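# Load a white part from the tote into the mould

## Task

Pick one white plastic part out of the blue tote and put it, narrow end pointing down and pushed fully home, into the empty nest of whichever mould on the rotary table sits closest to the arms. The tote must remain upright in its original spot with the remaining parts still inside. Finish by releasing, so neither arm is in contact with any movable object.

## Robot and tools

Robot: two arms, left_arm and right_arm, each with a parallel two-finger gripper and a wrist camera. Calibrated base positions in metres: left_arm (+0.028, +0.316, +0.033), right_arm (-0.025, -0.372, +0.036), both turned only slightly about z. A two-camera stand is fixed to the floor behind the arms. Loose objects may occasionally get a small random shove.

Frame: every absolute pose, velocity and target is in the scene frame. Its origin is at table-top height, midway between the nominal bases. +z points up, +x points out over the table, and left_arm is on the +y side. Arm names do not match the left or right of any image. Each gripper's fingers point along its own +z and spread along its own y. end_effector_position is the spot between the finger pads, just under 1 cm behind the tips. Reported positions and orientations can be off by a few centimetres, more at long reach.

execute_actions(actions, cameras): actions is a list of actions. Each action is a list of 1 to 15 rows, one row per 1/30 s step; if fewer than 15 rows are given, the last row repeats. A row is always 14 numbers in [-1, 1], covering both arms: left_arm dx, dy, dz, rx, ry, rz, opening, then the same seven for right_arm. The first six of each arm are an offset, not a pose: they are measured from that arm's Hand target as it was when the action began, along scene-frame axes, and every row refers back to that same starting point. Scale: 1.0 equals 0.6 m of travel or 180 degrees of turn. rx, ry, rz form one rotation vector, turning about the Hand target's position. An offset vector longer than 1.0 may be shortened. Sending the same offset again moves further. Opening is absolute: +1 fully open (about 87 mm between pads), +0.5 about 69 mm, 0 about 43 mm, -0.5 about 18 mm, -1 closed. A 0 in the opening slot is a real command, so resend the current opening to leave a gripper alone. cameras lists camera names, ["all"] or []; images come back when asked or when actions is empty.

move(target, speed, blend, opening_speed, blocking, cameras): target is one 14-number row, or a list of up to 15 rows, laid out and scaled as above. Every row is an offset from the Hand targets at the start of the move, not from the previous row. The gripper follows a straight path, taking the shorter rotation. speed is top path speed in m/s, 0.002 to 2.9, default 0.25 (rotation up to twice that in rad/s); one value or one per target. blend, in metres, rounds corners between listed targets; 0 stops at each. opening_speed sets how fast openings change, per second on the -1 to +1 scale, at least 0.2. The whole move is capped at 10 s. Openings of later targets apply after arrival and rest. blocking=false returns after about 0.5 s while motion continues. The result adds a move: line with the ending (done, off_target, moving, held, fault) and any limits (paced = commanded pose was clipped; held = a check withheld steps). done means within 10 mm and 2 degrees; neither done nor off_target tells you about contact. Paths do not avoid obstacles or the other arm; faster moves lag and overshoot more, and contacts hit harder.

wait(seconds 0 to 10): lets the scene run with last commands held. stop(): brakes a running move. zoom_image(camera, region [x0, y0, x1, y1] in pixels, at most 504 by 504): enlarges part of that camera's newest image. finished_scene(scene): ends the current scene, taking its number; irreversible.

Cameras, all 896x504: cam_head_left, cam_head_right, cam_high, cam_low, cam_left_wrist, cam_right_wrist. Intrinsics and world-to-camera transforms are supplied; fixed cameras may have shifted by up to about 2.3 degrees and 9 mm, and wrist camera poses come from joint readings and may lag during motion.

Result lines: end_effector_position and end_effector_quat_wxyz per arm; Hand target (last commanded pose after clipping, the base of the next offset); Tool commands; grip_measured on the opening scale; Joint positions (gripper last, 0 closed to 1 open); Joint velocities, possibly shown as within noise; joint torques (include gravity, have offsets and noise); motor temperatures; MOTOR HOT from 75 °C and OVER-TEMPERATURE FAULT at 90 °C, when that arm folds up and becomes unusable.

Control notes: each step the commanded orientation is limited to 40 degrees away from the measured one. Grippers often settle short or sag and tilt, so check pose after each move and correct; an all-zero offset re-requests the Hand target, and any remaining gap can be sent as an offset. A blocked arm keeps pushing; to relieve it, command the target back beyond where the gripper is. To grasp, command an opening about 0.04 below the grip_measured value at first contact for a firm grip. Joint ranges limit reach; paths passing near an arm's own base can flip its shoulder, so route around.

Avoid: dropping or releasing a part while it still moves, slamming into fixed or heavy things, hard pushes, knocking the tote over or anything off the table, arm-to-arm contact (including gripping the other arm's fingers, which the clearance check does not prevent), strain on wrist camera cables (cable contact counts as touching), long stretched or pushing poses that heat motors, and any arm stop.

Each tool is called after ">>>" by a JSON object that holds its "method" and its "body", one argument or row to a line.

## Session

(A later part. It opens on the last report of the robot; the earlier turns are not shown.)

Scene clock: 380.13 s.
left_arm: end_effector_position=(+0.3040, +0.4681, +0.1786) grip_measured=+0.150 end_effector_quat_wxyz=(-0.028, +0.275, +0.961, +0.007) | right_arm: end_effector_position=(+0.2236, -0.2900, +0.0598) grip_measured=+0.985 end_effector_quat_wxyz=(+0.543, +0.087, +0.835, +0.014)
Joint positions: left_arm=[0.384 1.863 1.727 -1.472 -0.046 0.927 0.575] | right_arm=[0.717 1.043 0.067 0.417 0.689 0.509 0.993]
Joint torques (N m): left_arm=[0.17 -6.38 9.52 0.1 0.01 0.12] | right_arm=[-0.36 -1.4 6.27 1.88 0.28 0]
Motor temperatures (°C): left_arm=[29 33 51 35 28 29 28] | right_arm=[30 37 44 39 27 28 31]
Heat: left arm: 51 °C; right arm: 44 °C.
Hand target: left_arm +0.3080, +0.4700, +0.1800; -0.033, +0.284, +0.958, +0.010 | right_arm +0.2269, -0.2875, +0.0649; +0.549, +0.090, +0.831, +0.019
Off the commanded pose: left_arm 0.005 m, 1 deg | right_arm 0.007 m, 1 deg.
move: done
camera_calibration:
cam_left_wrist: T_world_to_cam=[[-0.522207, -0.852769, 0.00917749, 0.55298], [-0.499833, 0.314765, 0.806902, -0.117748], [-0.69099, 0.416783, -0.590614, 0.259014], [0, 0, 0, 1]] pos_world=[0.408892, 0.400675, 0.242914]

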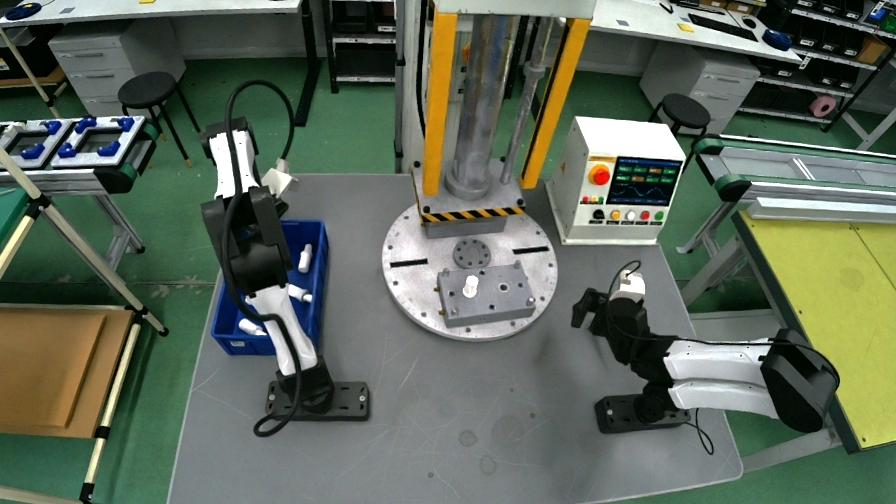

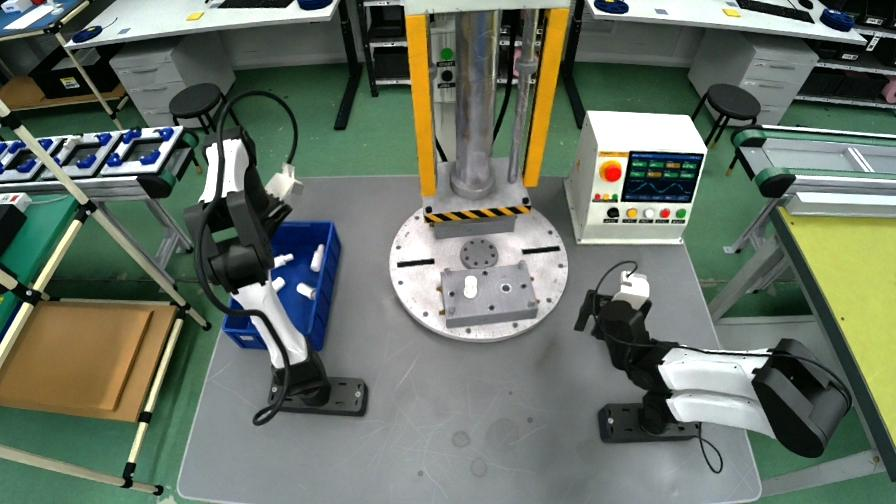

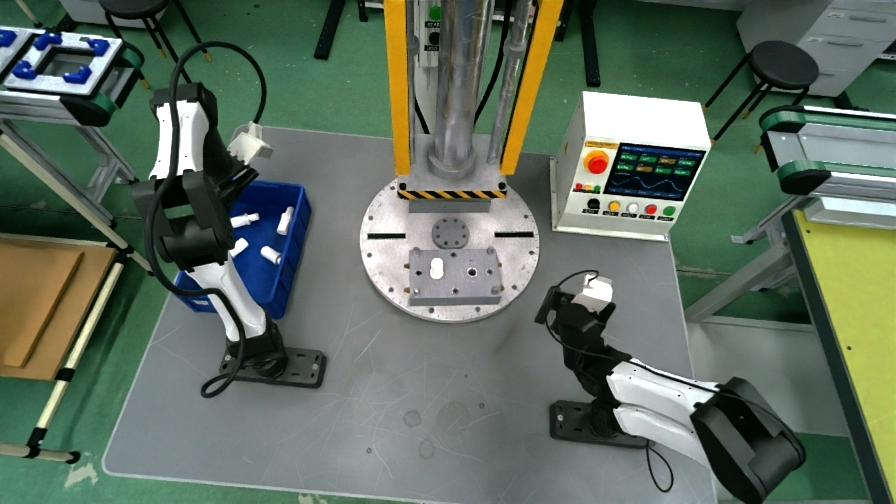

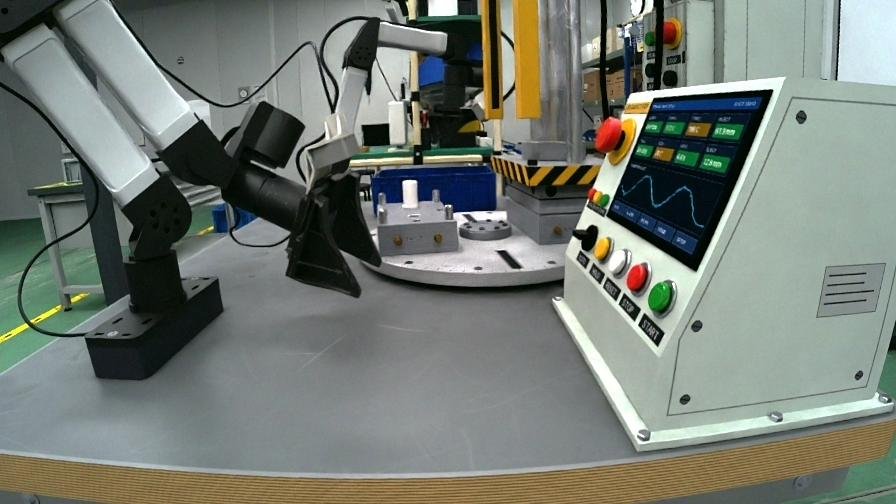

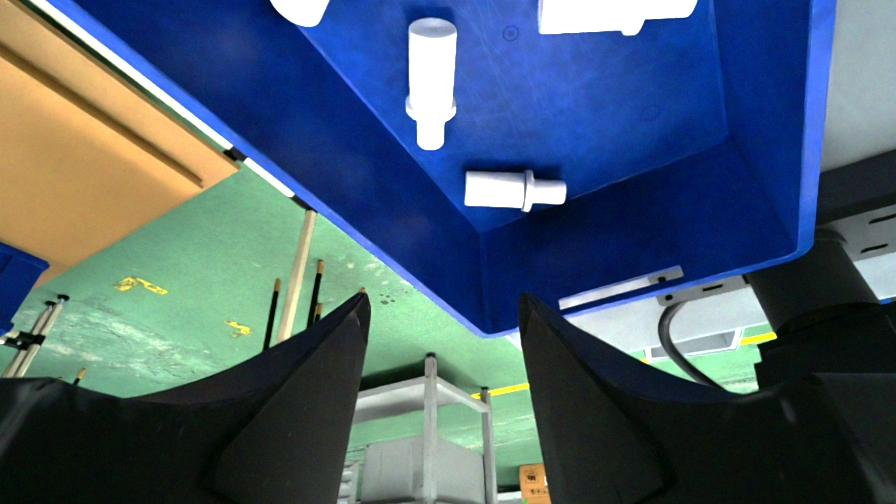

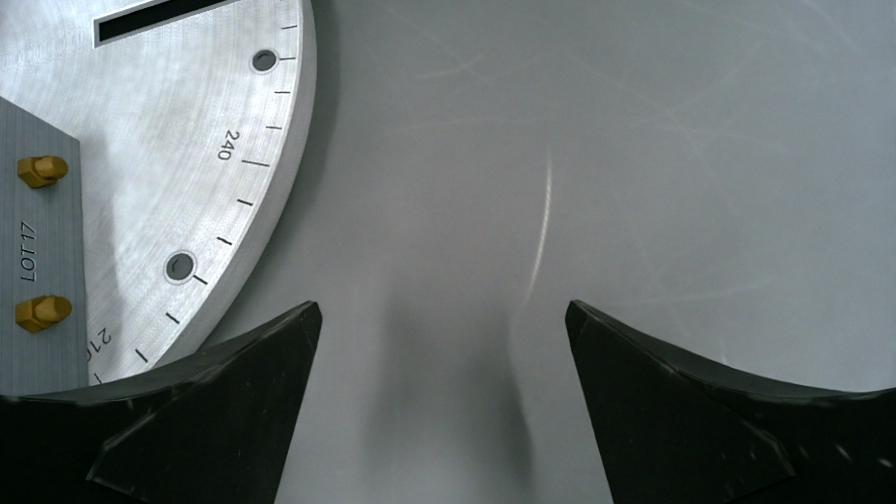

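>>> {"method": "move", "body": {
  "target": [0.0045, 0.0095, -0.1167, 0, 0, -0.0139, 0.15, 0, 0, 0, 0, 0, 0, 1],
  "speed": 0.1,
  "cameras": ["cam_left_wrist", "cam_head_right", "cam_high"]
}}

Scene clock: 436.87 s.
left_arm: end_effector_position=(+0.3110, +0.4728, +0.1173) grip_measured=+0.150 end_effector_quat_wxyz=(-0.025, +0.299, +0.954, +0.011) | right_arm: end_effector_position=(+0.2236, -0.2900, +0.0598) grip_measured=+0.985 end_effector_quat_wxyz=(+0.543, +0.087, +0.835, +0.014)
Joint positions: left_arm=[0.384 1.88 1.507 -1.223 -0.049 0.979 0.575] | right_arm=[0.717 1.043 0.067 0.417 0.689 0.509 0.993]
Joint torques (N m): left_arm=[0.88 -6.64 6.08 0.35 0.04 0.14] | right_arm=[-0.32 -1.37 6.23 1.92 0.29 0.01]
Heat: left arm: 51 °C; right arm: 44 °C.
Hand target: left_arm +0.3107, +0.4756, +0.1100; -0.033, +0.304, +0.952, +0.011 | right_arm +0.2269, -0.2875, +0.0649; +0.549, +0.090, +0.831, +0.019
Off the commanded pose: left_arm 0.008 m, 1 deg | right_arm 0.007 m, 1 deg.
move: done
camera_calibration:
cam_left_wrist: T_world_to_cam=[[-0.565781, -0.824556, 0.000595878, 0.562394], [-0.48938, 0.336376, 0.804586, -0.0794614], [-0.663626, 0.454928, -0.593836, 0.199546], [0, 0, 0, 1]] pos_world=[0.411729, 0.399675, 0.182096]
Images, in order (width x height): cam_head_right 896x504, cam_high 896x504, cam_left_wrist 896x504.

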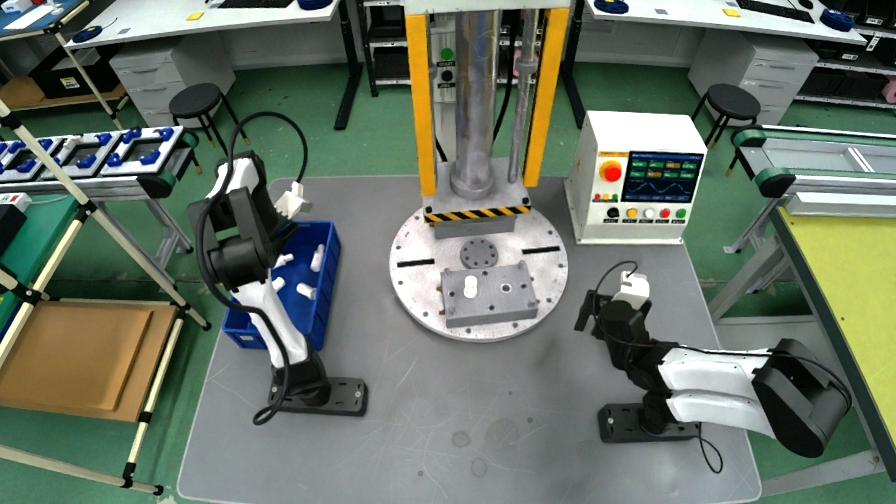

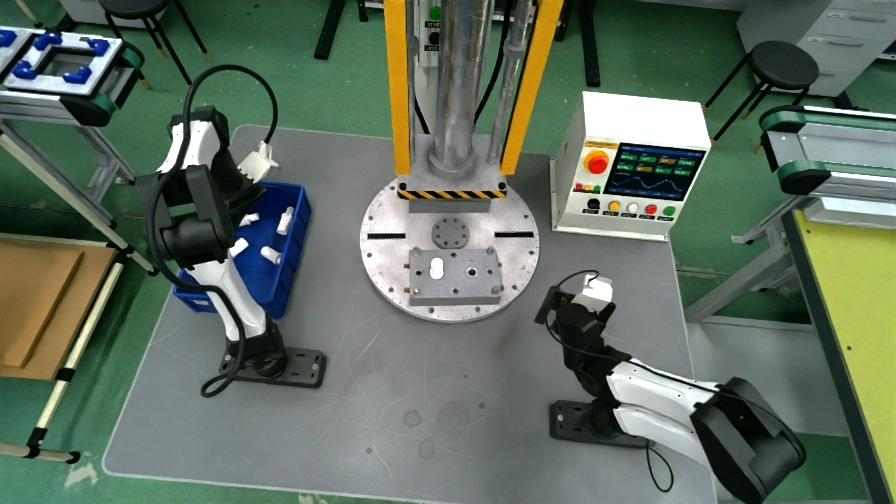

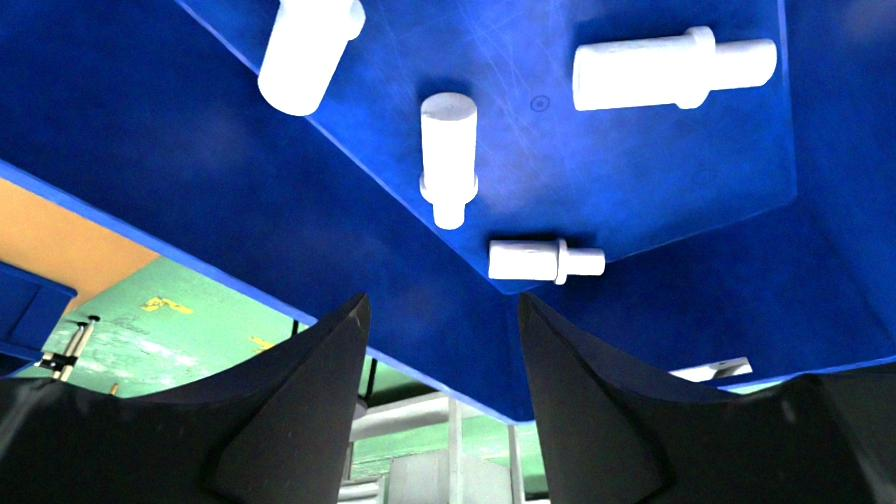

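>>> {"method": "move", "body": {
  "target": [-0.0057, 0.0037, -0.0833, 0, 0, 0, 0.15, 0, 0, 0, 0, 0, 0, 1],
  "speed": 0.06,
  "cameras": ["cam_left_wrist", "cam_head_left", "cam_low"]
}}

Scene clock: 452.27 s.
left_arm: end_effector_position=(+0.3097, +0.4743, +0.0680) grip_measured=+0.150 end_effector_quat_wxyz=(-0.025, +0.302, +0.953, +0.013) | right_arm: end_effector_position=(+0.2236, -0.2900, +0.0598) grip_measured=+0.985 end_effector_quat_wxyz=(+0.543, +0.087, +0.835, +0.014)
Joint positions: left_arm=[0.388 1.917 1.356 -1.033 -0.051 0.988 0.575] | right_arm=[0.717 1.043 0.067 0.417 0.689 0.509 0.993]
Joint torques (N m): left_arm=[1.32 -6.54 5.78 0.36 0.05 0.14] | right_arm=[-0.35 -1.48 6.34 1.88 0.29 -0.03]
Heat: left arm: 48 °C; right arm: 44 °C.
Hand target: left_arm +0.3073, +0.4779, +0.0600; -0.033, +0.304, +0.952, +0.011 | right_arm +0.2269, -0.2875, +0.0649; +0.549, +0.090, +0.831, +0.019
Off the commanded pose: left_arm 0.009 m, 1 deg | right_arm 0.007 m, 1 deg.
move: done
camera_calibration:
cam_left_wrist: T_world_to_cam=[[-0.569835, -0.821757, -0.0016864, 0.562938], [-0.48869, 0.337223, 0.804651, -0.0415767], [-0.660659, 0.459342, -0.593746, 0.165714], [0, 0, 0, 1]] pos_world=[0.409944, 0.4005, 0.132796]
Images, in order (width x height): cam_head_left 896x504, cam_low 896x504, cam_left_wrist 896x504.

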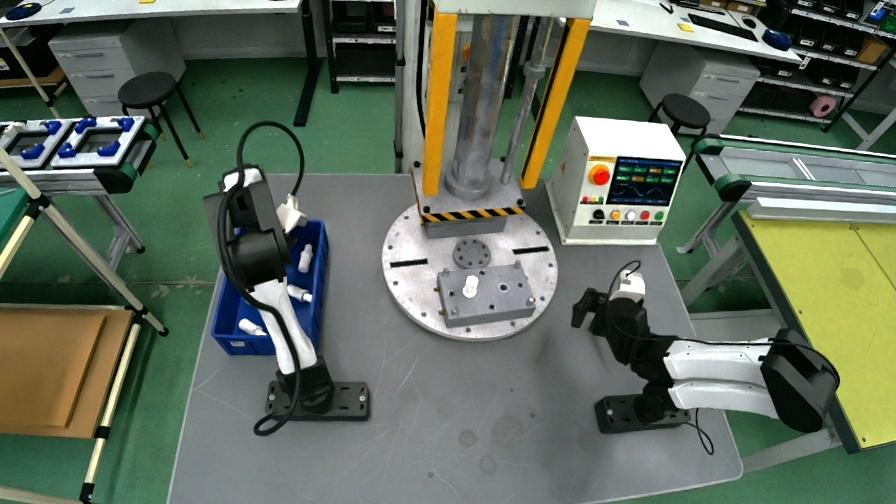

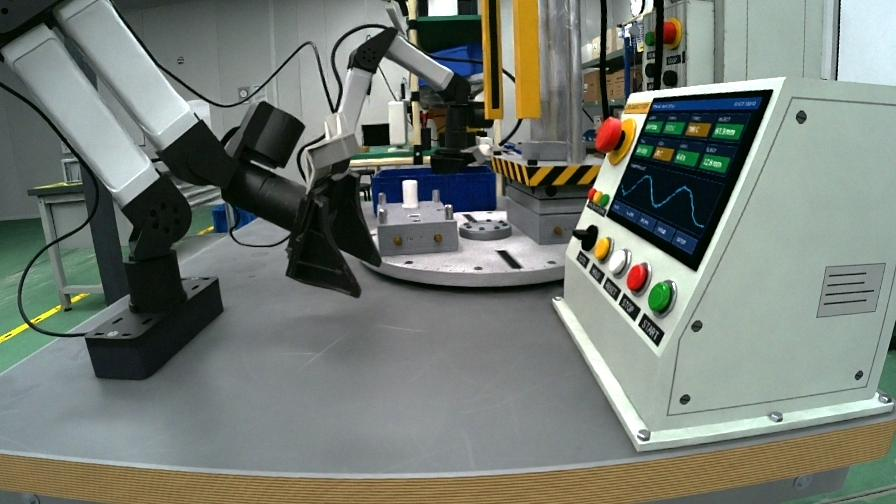

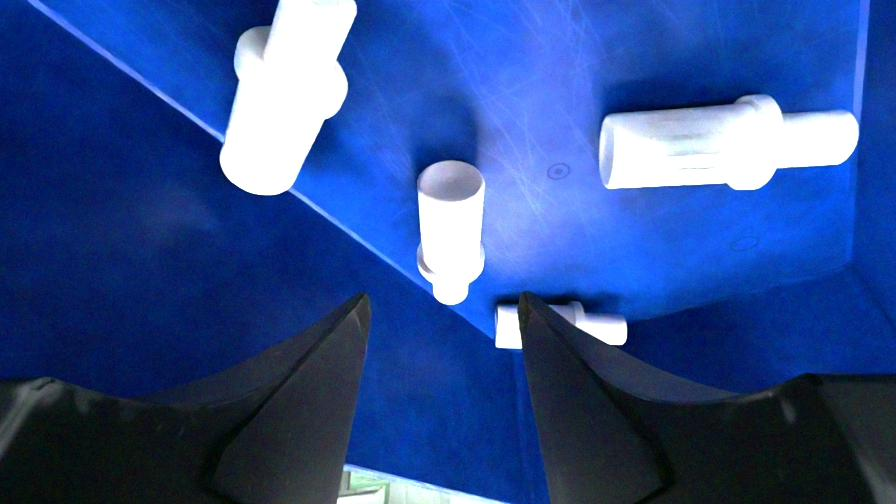

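>>> {"method": "move", "body": {
  "target": [-0.0055, 0.0038, -0.045, 0, 0, 0, 0.15, 0, 0, 0, 0, 0, 0, 1],
  "speed": 0.05,
  "cameras": ["cam_left_wrist"]
}}

Scene clock: 469.27 s.
left_arm: end_effector_position=(+0.3054, +0.4763, +0.0426) grip_measured=+0.150 end_effector_quat_wxyz=(-0.027, +0.305, +0.952, +0.010) | right_arm: end_effector_position=(+0.2236, -0.2900, +0.0598) grip_measured=+0.985 end_effector_quat_wxyz=(+0.543, +0.087, +0.835, +0.014)
Joint positions: left_arm=[0.397 1.946 1.287 -0.941 -0.051 1.004 0.575] | right_arm=[0.717 1.043 0.067 0.417 0.689 0.509 0.993]
Joint torques (N m): left_arm=[1.33 -6.37 5.35 0.5 0.04 0.03] | right_arm=[-0.23 -1.42 6.28 1.9 0.27 0.03]
Motor temperatures (°C): left_arm=[29 38 47 31 27 29 28] | right_arm=[30 37 44 39 27 28 31]
Heat: left arm: 47 °C; right arm: 44 °C.
Hand target: left_arm +0.3040, +0.4802, +0.0329; -0.033, +0.304, +0.952, +0.011 | right_arm +0.2269, -0.2875, +0.0649; +0.549, +0.090, +0.831, +0.019
Off the commanded pose: left_arm 0.010 m, 1 deg | right_arm 0.007 m, 1 deg.
move: done
camera_calibration:
cam_left_wrist: T_world_to_cam=[[-0.575497, -0.817791, 0.00448456, 0.561663], [-0.480895, 0.342841, 0.806969, -0.0290841], [-0.66147, 0.462252, -0.590576, 0.145556], [0, 0, 0, 1]] pos_world=[0.40553, 0.402011, 0.106913]
Images, in order (width x height): cam_left_wrist 896x504.

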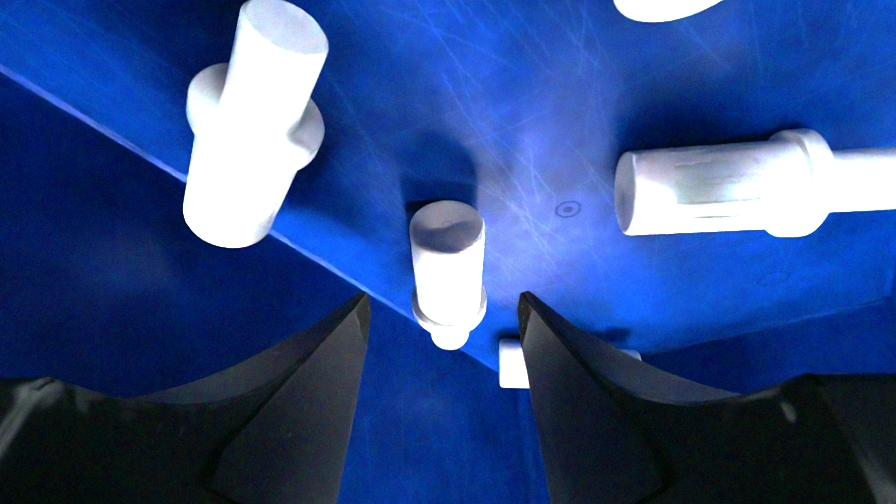

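>>> {"method": "move", "body": {
  "target": [0.004, -0.0028, -0.022, 0, 0, 0, 0.15, 0, 0, 0, 0, 0, 0, 1],
  "speed": 0.04,
  "cameras": ["cam_left_wrist"]
}}

Scene clock: 481.00 s.
left_arm: end_effector_position=(+0.3081, +0.4772, +0.0284) grip_measured=+0.150 end_effector_quat_wxyz=(-0.026, +0.306, +0.952, +0.011) | right_arm: end_effector_position=(+0.2236, -0.2900, +0.0598) grip_measured=+0.985 end_effector_quat_wxyz=(+0.543, +0.087, +0.835, +0.014)
Joint positions: left_arm=[0.397 1.975 1.269 -0.89 -0.05 1.006 0.575] | right_arm=[0.717 1.043 0.067 0.417 0.689 0.509 0.993]
Joint torques (N m): left_arm=[0.73 -6.57 5.45 0.43 0.04 -0.01] | right_arm=[-0.31 -1.44 6.32 1.89 0.27 -0.01]
Heat: left arm: 47 °C; right arm: 44 °C.
Hand target: left_arm +0.3064, +0.4784, +0.0198; -0.033, +0.304, +0.952, +0.011 | right_arm +0.2269, -0.2875, +0.0649; +0.549, +0.090, +0.831, +0.019
Off the commanded pose: left_arm 0.009 m, 1 deg | right_arm 0.007 m, 1 deg.
move: done
camera_calibration:
cam_left_wrist: T_world_to_cam=[[-0.577015, -0.816729, 0.00260636, 0.564142], [-0.482876, 0.34372, 0.805412, -0.0163731], [-0.658699, 0.463476, -0.59271, 0.137142], [0, 0, 0, 1]] pos_world=[0.407948, 0.402817, 0.0930021]
Images, in order (width x height): cam_left_wrist 896x504.

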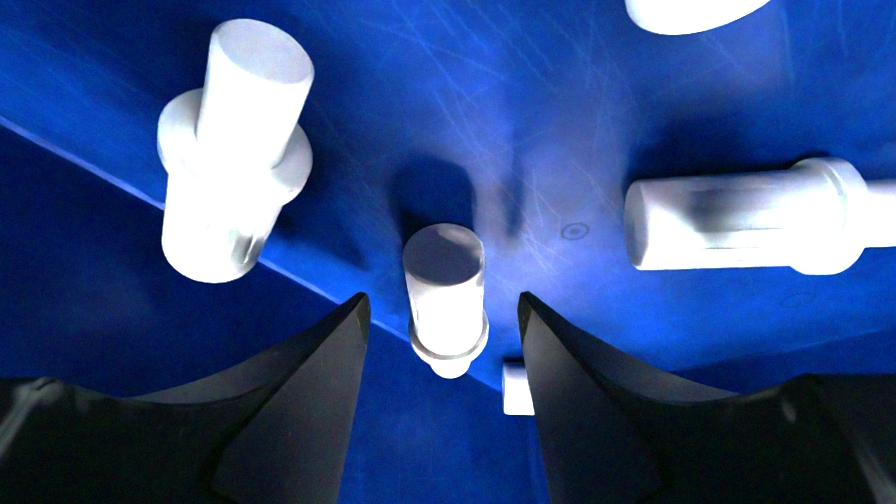

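>>> {"method": "move", "body": {
  "target": [0.0, 0.0, -0.014, 0, 0, 0.008, 0.15, 0, 0, 0, 0, 0, 0, 1],
  "speed": 0.03,
  "cameras": ["cam_left_wrist", "cam_low"]
}}

Scene clock: 496.67 s.
left_arm: end_effector_position=(+0.3121, +0.4786, +0.0261) grip_measured=+0.150 end_effector_quat_wxyz=(-0.019, +0.302, +0.953, +0.017) | right_arm: end_effector_position=(+0.2236, -0.2900, +0.0598) grip_measured=+0.985 end_effector_quat_wxyz=(+0.543, +0.087, +0.835, +0.014)
Joint positions: left_arm=[0.397 1.979 1.266 -0.866 -0.05 0.998 0.575] | right_arm=[0.717 1.043 0.067 0.417 0.689 0.509 0.993]
Joint torques (N m): left_arm=[0.91 -5.56 4.77 0.47 0.05 -0.17] | right_arm=[-0.28 -1.39 6.34 1.92 0.28 0.01]
Heat: left arm: 46 °C; right arm: 44 °C.
Hand target: left_arm +0.3064, +0.4785, +0.0114; -0.033, +0.292, +0.956, +0.011 | right_arm +0.2269, -0.2875, +0.0649; +0.549, +0.090, +0.831, +0.019
Off the commanded pose: left_arm 0.016 m, 2 deg | right_arm 0.007 m, 1 deg.
move: off_target (left_arm)
camera_calibration:
cam_left_wrist: T_world_to_cam=[[-0.570659, -0.821092, -0.0125073, 0.568069], [-0.498722, 0.334432, 0.799645, -0.00356598], [-0.652399, 0.462562, -0.600343, 0.136431], [0, 0, 0, 1]] pos_world=[0.411403, 0.404521, 0.0918618]
Images, in order (width x height): cam_low 896x504, cam_left_wrist 896x504.

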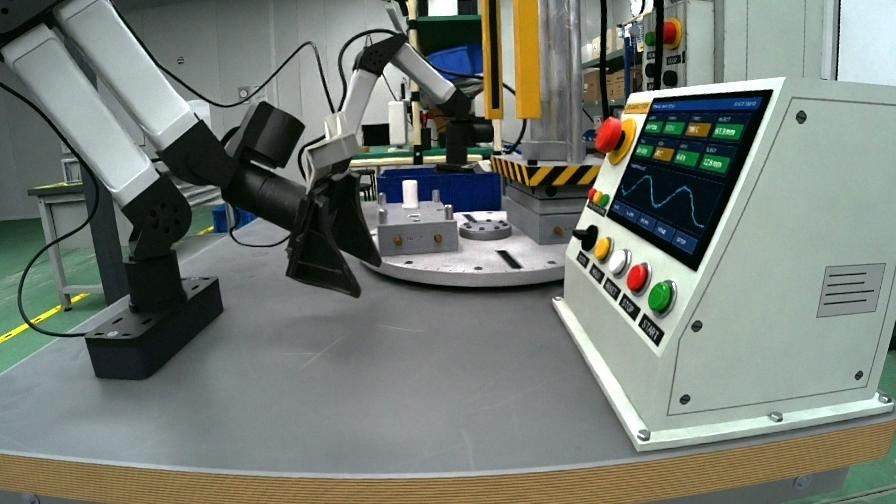

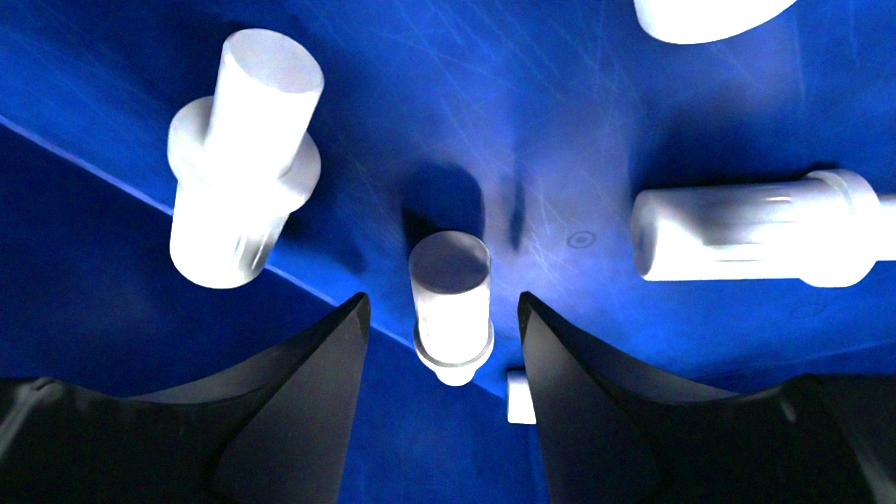

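>>> {"method": "move", "body": {
  "target": [
    [0.0, 0.0, 0.06, 0, 0, 0, 0.15, 0, 0, 0, 0, 0, 0, 1],
    [0.0, 0.0, 0.08, 0.0553, -0.0373, 0, 0.0, 0, 0, 0, 0, 0, 0, 1]
  ],
  "speed": 0.06,
  "cameras": ["cam_left_wrist", "cam_head_left"]
}}

Scene clock: 563.77 s.
left_arm: end_effector_position=(+0.3031, +0.4786, +0.0512) grip_measured=+0.000 end_effector_quat_wxyz=(-0.016, +0.289, +0.952, +0.096) | right_arm: end_effector_position=(+0.2236, -0.2900, +0.0598) grip_measured=+0.985 end_effector_quat_wxyz=(+0.543, +0.087, +0.835, +0.014)
Joint positions: left_arm=[0.346 1.836 1.156 -0.804 -0.174 0.931 0.5] | right_arm=[0.717 1.043 0.067 0.417 0.689 0.509 0.993]
Joint torques (N m): left_arm=[0.09 -10.03 5.55 0.6 -0.03 -0.06] | right_arm=[-0.36 -1.5 6.38 1.93 0.27 0.02]
Heat: left arm: 44 °C; right arm: 44 °C.
Hand target: left_arm +0.3063, +0.4785, +0.0594; -0.003, +0.287, +0.951, +0.110 | right_arm +0.2269, -0.2875, +0.0649; +0.549, +0.090, +0.831, +0.019
Off the commanded pose: left_arm 0.009 m, 2 deg | right_arm 0.007 m, 1 deg.
move: done
camera_calibration:
cam_left_wrist: T_world_to_cam=[[-0.548996, -0.819274, -0.165513, 0.563596], [-0.547504, 0.202872, 0.811839, 0.0490668], [-0.63154, 0.536315, -0.559931, 0.101981], [0, 0, 0, 1]] pos_world=[0.400681, 0.397092, 0.11055]
Images, in order (width x height): cam_head_left 896x504, cam_left_wrist 896x504.

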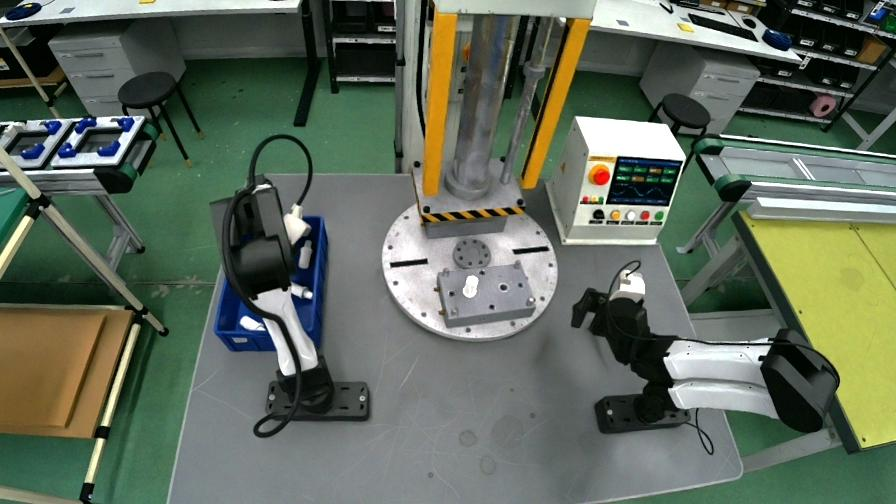

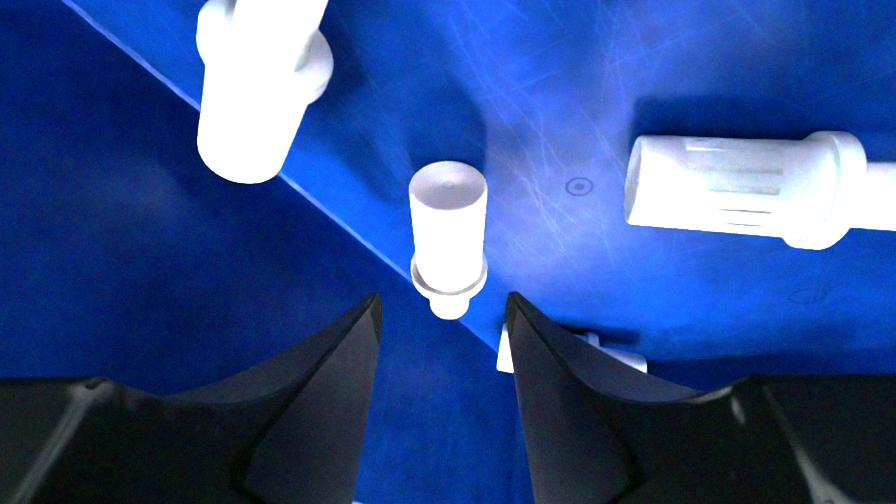

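>>> {"method": "move", "body": {
  "target": [0.0133, 0.0, -0.044, 0, 0, 0, -0.02, 0, 0, 0, 0, 0, 0, 1],
  "speed": 0.04,
  "cameras": ["cam_left_wrist", "cam_head_left"]
}}

Scene clock: 588.83 s.
left_arm: end_effector_position=(+0.3155, +0.4803, +0.0408) grip_measured=-0.020 end_effector_quat_wxyz=(+0.004, +0.287, +0.951, +0.111) | right_arm: end_effector_position=(+0.2236, -0.2900, +0.0598) grip_measured=+0.985 end_effector_quat_wxyz=(+0.543, +0.087, +0.835, +0.014)
Joint positions: left_arm=[0.338 1.853 1.132 -0.712 -0.176 0.924 0.49] | right_arm=[0.717 1.043 0.067 0.417 0.689 0.509 0.993]
Joint torques (N m): left_arm=[0.08 -6.05 5.61 0.7 -0.03 -0.08] | right_arm=[-0.39 -1.43 6.34 1.9 0.27 -0.01]
Heat: left arm: 45 °C; right arm: 44 °C.
Hand target: left_arm +0.3144, +0.4785, +0.0330; -0.003, +0.287, +0.951, +0.111 | right_arm +0.2269, -0.2875, +0.0649; +0.549, +0.090, +0.831, +0.019
Off the commanded pose: left_arm 0.008 m, 1 deg | right_arm 0.007 m, 1 deg.
move: done
camera_calibration:
cam_left_wrist: T_world_to_cam=[[-0.54049, -0.815554, -0.206743, 0.567282], [-0.586431, 0.188975, 0.787646, 0.0838755], [-0.603299, 0.546955, -0.580406, 0.0898241], [0, 0, 0, 1]] pos_world=[0.409988, 0.397669, 0.103352]
Images, in order (width x height): cam_head_left 896x504, cam_left_wrist 896x504.

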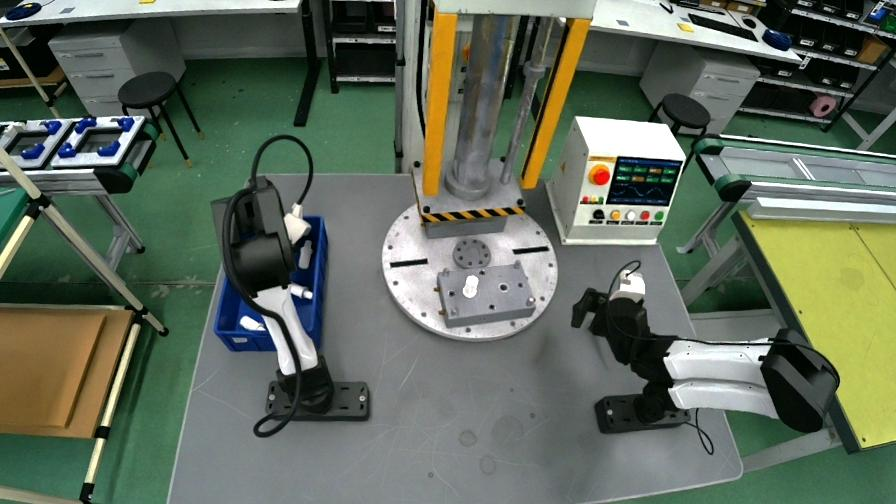

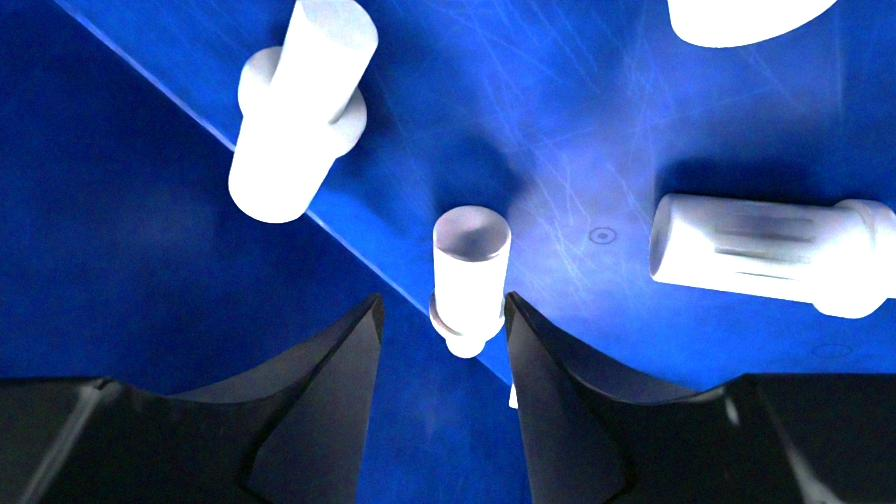

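>>> {"method": "move", "body": {
  "target": [
    [-0.0015, -0.011, 0.01, 0, 0, 0, -0.02, 0, 0, 0, 0, 0, 0, 1],
    [-0.0015, -0.011, -0.015, 0, 0, 0, -0.02, 0, 0, 0, 0, 0, 0, 1]
  ],
  "speed": 0.04,
  "cameras": ["cam_left_wrist"]
}}

Scene clock: 603.87 s.
left_arm: end_effector_position=(+0.3149, +0.4736, +0.0318) grip_measured=-0.020 end_effector_quat_wxyz=(+0.004, +0.287, +0.951, +0.111) | right_arm: end_effector_position=(+0.2236, -0.2900, +0.0598) grip_measured=+0.985 end_effector_quat_wxyz=(+0.543, +0.087, +0.835, +0.014)
Joint positions: left_arm=[0.319 1.861 1.103 -0.678 -0.178 0.905 0.49] | right_arm=[0.717 1.043 0.067 0.417 0.689 0.509 0.993]
Joint torques (N m): left_arm=[0.09 -6.01 5.53 0.69 -0.03 -0.07] | right_arm=[-0.29 -1.54 6.32 1.94 0.29 -0.01]
Heat: left arm: 44 °C; right arm: 44 °C.
Hand target: left_arm +0.3135, +0.4719, +0.0241; -0.003, +0.287, +0.951, +0.110 | right_arm +0.2269, -0.2875, +0.0649; +0.549, +0.090, +0.831, +0.019
Off the commanded pose: left_arm 0.008 m, 1 deg | right_arm 0.007 m, 1 deg.
move: done
camera_calibration:
cam_left_wrist: T_world_to_cam=[[-0.540638, -0.815522, -0.206482, 0.559677], [-0.586363, 0.189304, 0.787618, 0.0916469], [-0.603232, 0.54689, -0.580536, 0.087972], [0, 0, 0, 1]] pos_world=[0.409388, 0.390968, 0.0944512]
Images, in order (width x height): cam_left_wrist 896x504.

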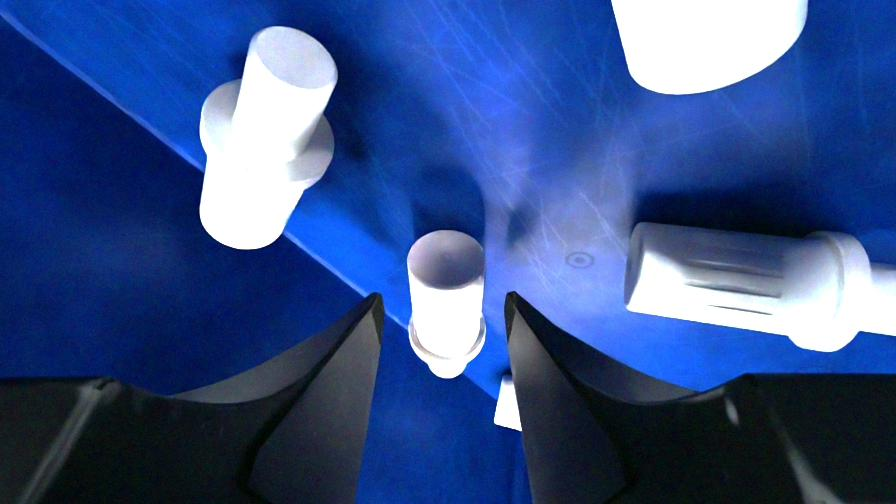

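>>> {"method": "move", "body": {
  "target": [0.002, 0.0033, -0.0185, 0, 0, 0, -0.02, 0, 0, 0, 0, 0, 0, 1],
  "speed": 0.03,
  "cameras": ["cam_left_wrist"]
}}

Scene clock: 610.70 s.
left_arm: end_effector_position=(+0.3163, +0.4741, +0.0232) grip_measured=-0.020 end_effector_quat_wxyz=(+0.005, +0.287, +0.951, +0.111) | right_arm: end_effector_position=(+0.2236, -0.2900, +0.0598) grip_measured=+0.985 end_effector_quat_wxyz=(+0.543, +0.087, +0.835, +0.014)
Joint positions: left_arm=[0.319 1.883 1.092 -0.645 -0.178 0.905 0.49] | right_arm=[0.717 1.043 0.067 0.417 0.689 0.509 0.993]
Joint torques (N m): left_arm=[0.49 -5.6 5.2 0.79 -0.03 -0.04] | right_arm=[-0.29 -1.43 6.31 1.92 0.3 -0.01]
Heat: left arm: 44 °C; right arm: 44 °C.
Hand target: left_arm +0.3147, +0.4739, +0.0129; -0.003, +0.287, +0.951, +0.110 | right_arm +0.2269, -0.2875, +0.0649; +0.549, +0.090, +0.831, +0.019
Off the commanded pose: left_arm 0.010 m, 1 deg | right_arm 0.007 m, 1 deg.
move: done
camera_calibration:
cam_left_wrist: T_world_to_cam=[[-0.540483, -0.815468, -0.2071, 0.559036], [-0.586982, 0.189124, 0.787201, 0.0995104], [-0.60277, 0.547032, -0.580883, 0.0833352], [0, 0, 0, 1]] pos_world=[0.410792, 0.391469, 0.0858496]
Images, in order (width x height): cam_left_wrist 896x504.

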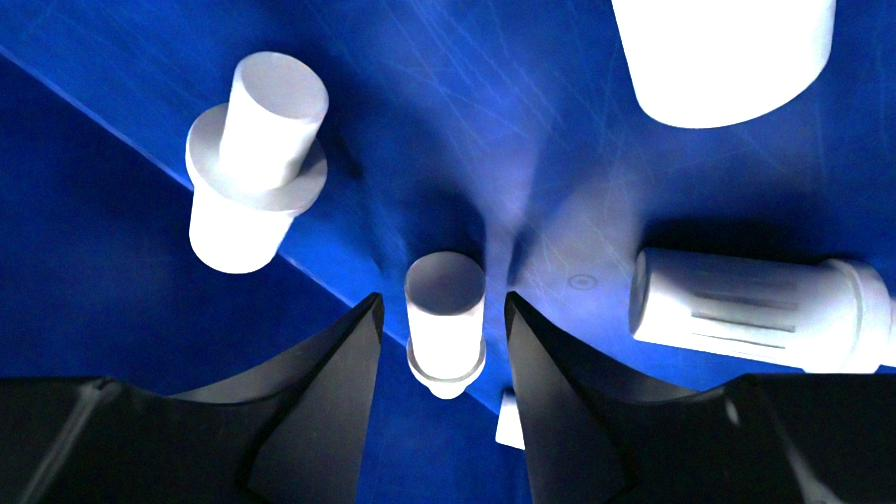

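>>> {"method": "move", "body": {
  "target": [0.0, 0.001, -0.007, 0, 0, 0, -0.02, 0, 0, 0, 0, 0, 0, 1],
  "speed": 0.02,
  "cameras": ["cam_left_wrist", "cam_head_left"]
}}

Scene clock: 624.43 s.
left_arm: end_effector_position=(+0.3201, +0.4753, +0.0209) grip_measured=-0.020 end_effector_quat_wxyz=(+0.011, +0.286, +0.951, +0.116) | right_arm: end_effector_position=(+0.2236, -0.2900, +0.0598) grip_measured=+0.985 end_effector_quat_wxyz=(+0.543, +0.087, +0.835, +0.014)
Joint positions: left_arm=[0.319 1.888 1.088 -0.62 -0.178 0.905 0.49] | right_arm=[0.717 1.043 0.067 0.417 0.689 0.509 0.993]
Joint torques (N m): left_arm=[0.61 -5.27 4.97 0.72 -0.02 -0.02] | right_arm=[-0.38 -1.5 6.26 1.91 0.26 -0.01]
Heat: left arm: 44 °C; right arm: 44 °C.
Hand target: left_arm +0.3146, +0.4744, +0.0086; -0.003, +0.287, +0.951, +0.110 | right_arm +0.2269, -0.2875, +0.0649; +0.549, +0.090, +0.831, +0.019
Off the commanded pose: left_arm 0.013 m, 2 deg | right_arm 0.007 m, 1 deg.
move: off_target (left_arm)
camera_calibration:
cam_left_wrist: T_world_to_cam=[[-0.53725, -0.814421, -0.219275, 0.560227], [-0.598892, 0.185308, 0.779095, 0.109055], [-0.593878, 0.54989, -0.587307, 0.0795832], [0, 0, 0, 1]] pos_world=[0.413557, 0.39229, 0.0846194]
Images, in order (width x height): cam_head_left 896x504, cam_left_wrist 896x504.

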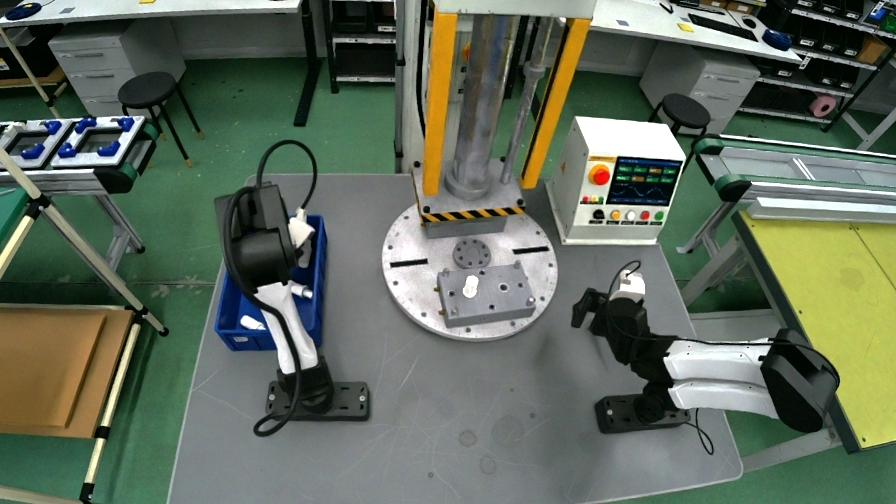

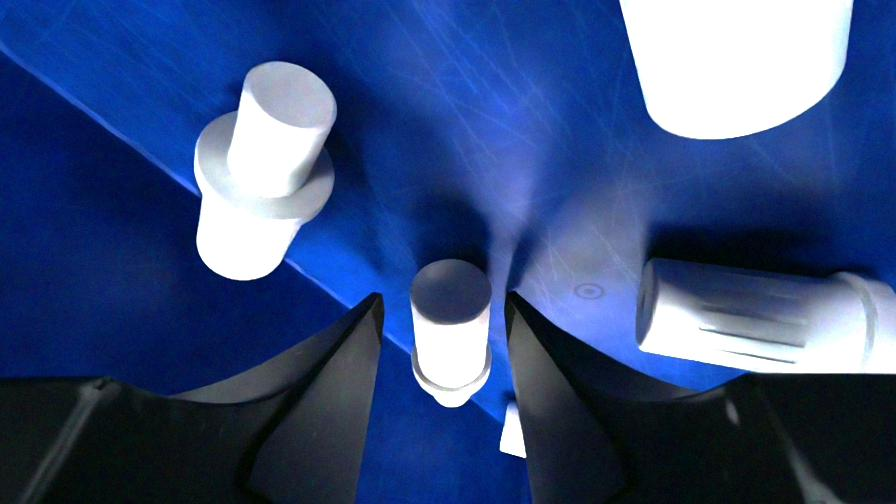

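>>> {"method": "zoom_image", "body": {
  "camera": "cam_head_left",
  "region": [190, 170, 370, 370]
}}

>>> {"method": "zoom_image", "body": {
  "camera": "cam_left_wrist",
  "region": [300, 200, 620, 504]
}}

Scaled by 2.520 from the camera's 896x504 image, which has a finer 1280x720 frame.

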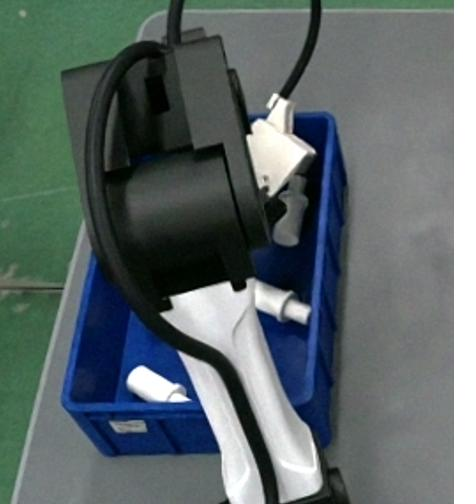

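Scaled by 1.575 from the camera's 896x504 image, which has a finer 1280x720 frame.

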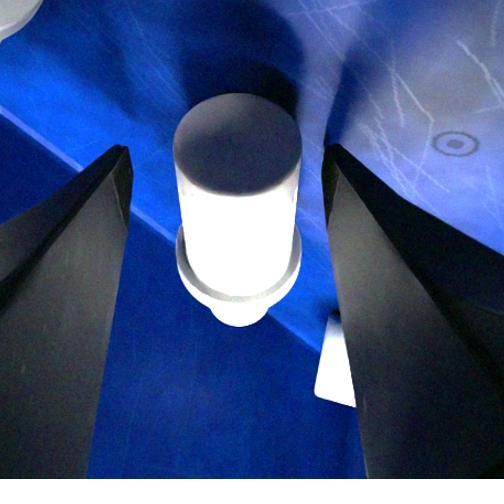

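>>> {"method": "move", "body": {
  "target": [0.008, 0.001, 0.016, 0, 0, 0, -0.42, 0, 0, 0, 0, 0, 0, 1],
  "speed": 0.02,
  "opening_speed": 0.3,
  "cameras": ["cam_left_wrist"]
}}

Scene clock: 695.97 s.
left_arm: end_effector_position=(+0.3174, +0.4744, +0.0215) grip_measured=-0.345 end_effector_quat_wxyz=(+0.006, +0.287, +0.951, +0.112) | right_arm: end_effector_position=(+0.2236, -0.2900, +0.0598) grip_measured=+0.985 end_effector_quat_wxyz=(+0.543, +0.087, +0.835, +0.014)
Joint positions: left_arm=[0.319 1.888 1.091 -0.636 -0.178 0.905 0.328] | right_arm=[0.717 1.043 0.067 0.417 0.689 0.509 0.993]
Joint torques (N m): left_arm=[0.39 -5.59 8.42 0.44 -0.02 -0.04] | right_arm=[-0.38 -1.46 6.26 1.93 0.29 0]
Heat: left arm: 43 °C; right arm: 44 °C.
Hand target: left_arm +0.3195, +0.4751, +0.0183; -0.003, +0.287, +0.951, +0.110 | right_arm +0.2269, -0.2875, +0.0649; +0.549, +0.090, +0.831, +0.019
Off the commanded pose: left_arm 0.004 m, 1 deg | right_arm 0.007 m, 1 deg.
move: done
camera_calibration:
cam_left_wrist: T_world_to_cam=[[-0.539986, -0.815285, -0.209106, 0.559336], [-0.5889, 0.188469, 0.785924, 0.102404], [-0.601343, 0.54753, -0.581892, 0.082088], [0, 0, 0, 1]] pos_world=[0.411702, 0.391773, 0.0842448]
Images, in order (width x height): cam_left_wrist 896x504.

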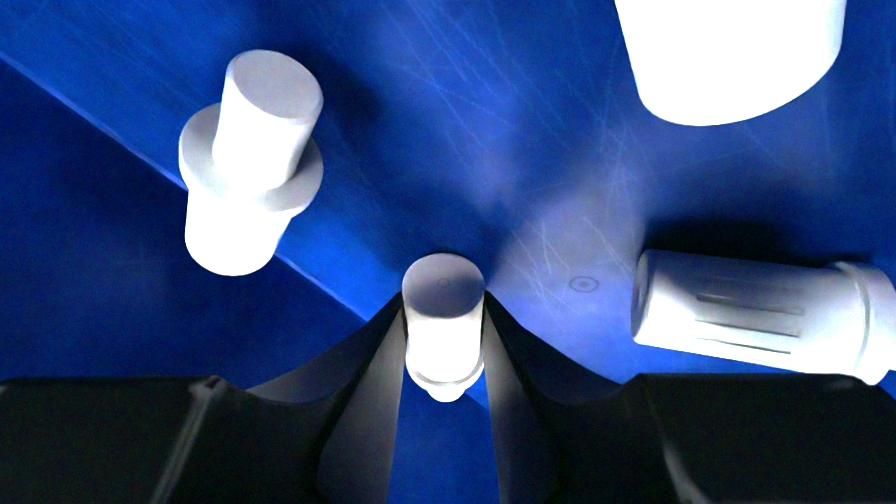

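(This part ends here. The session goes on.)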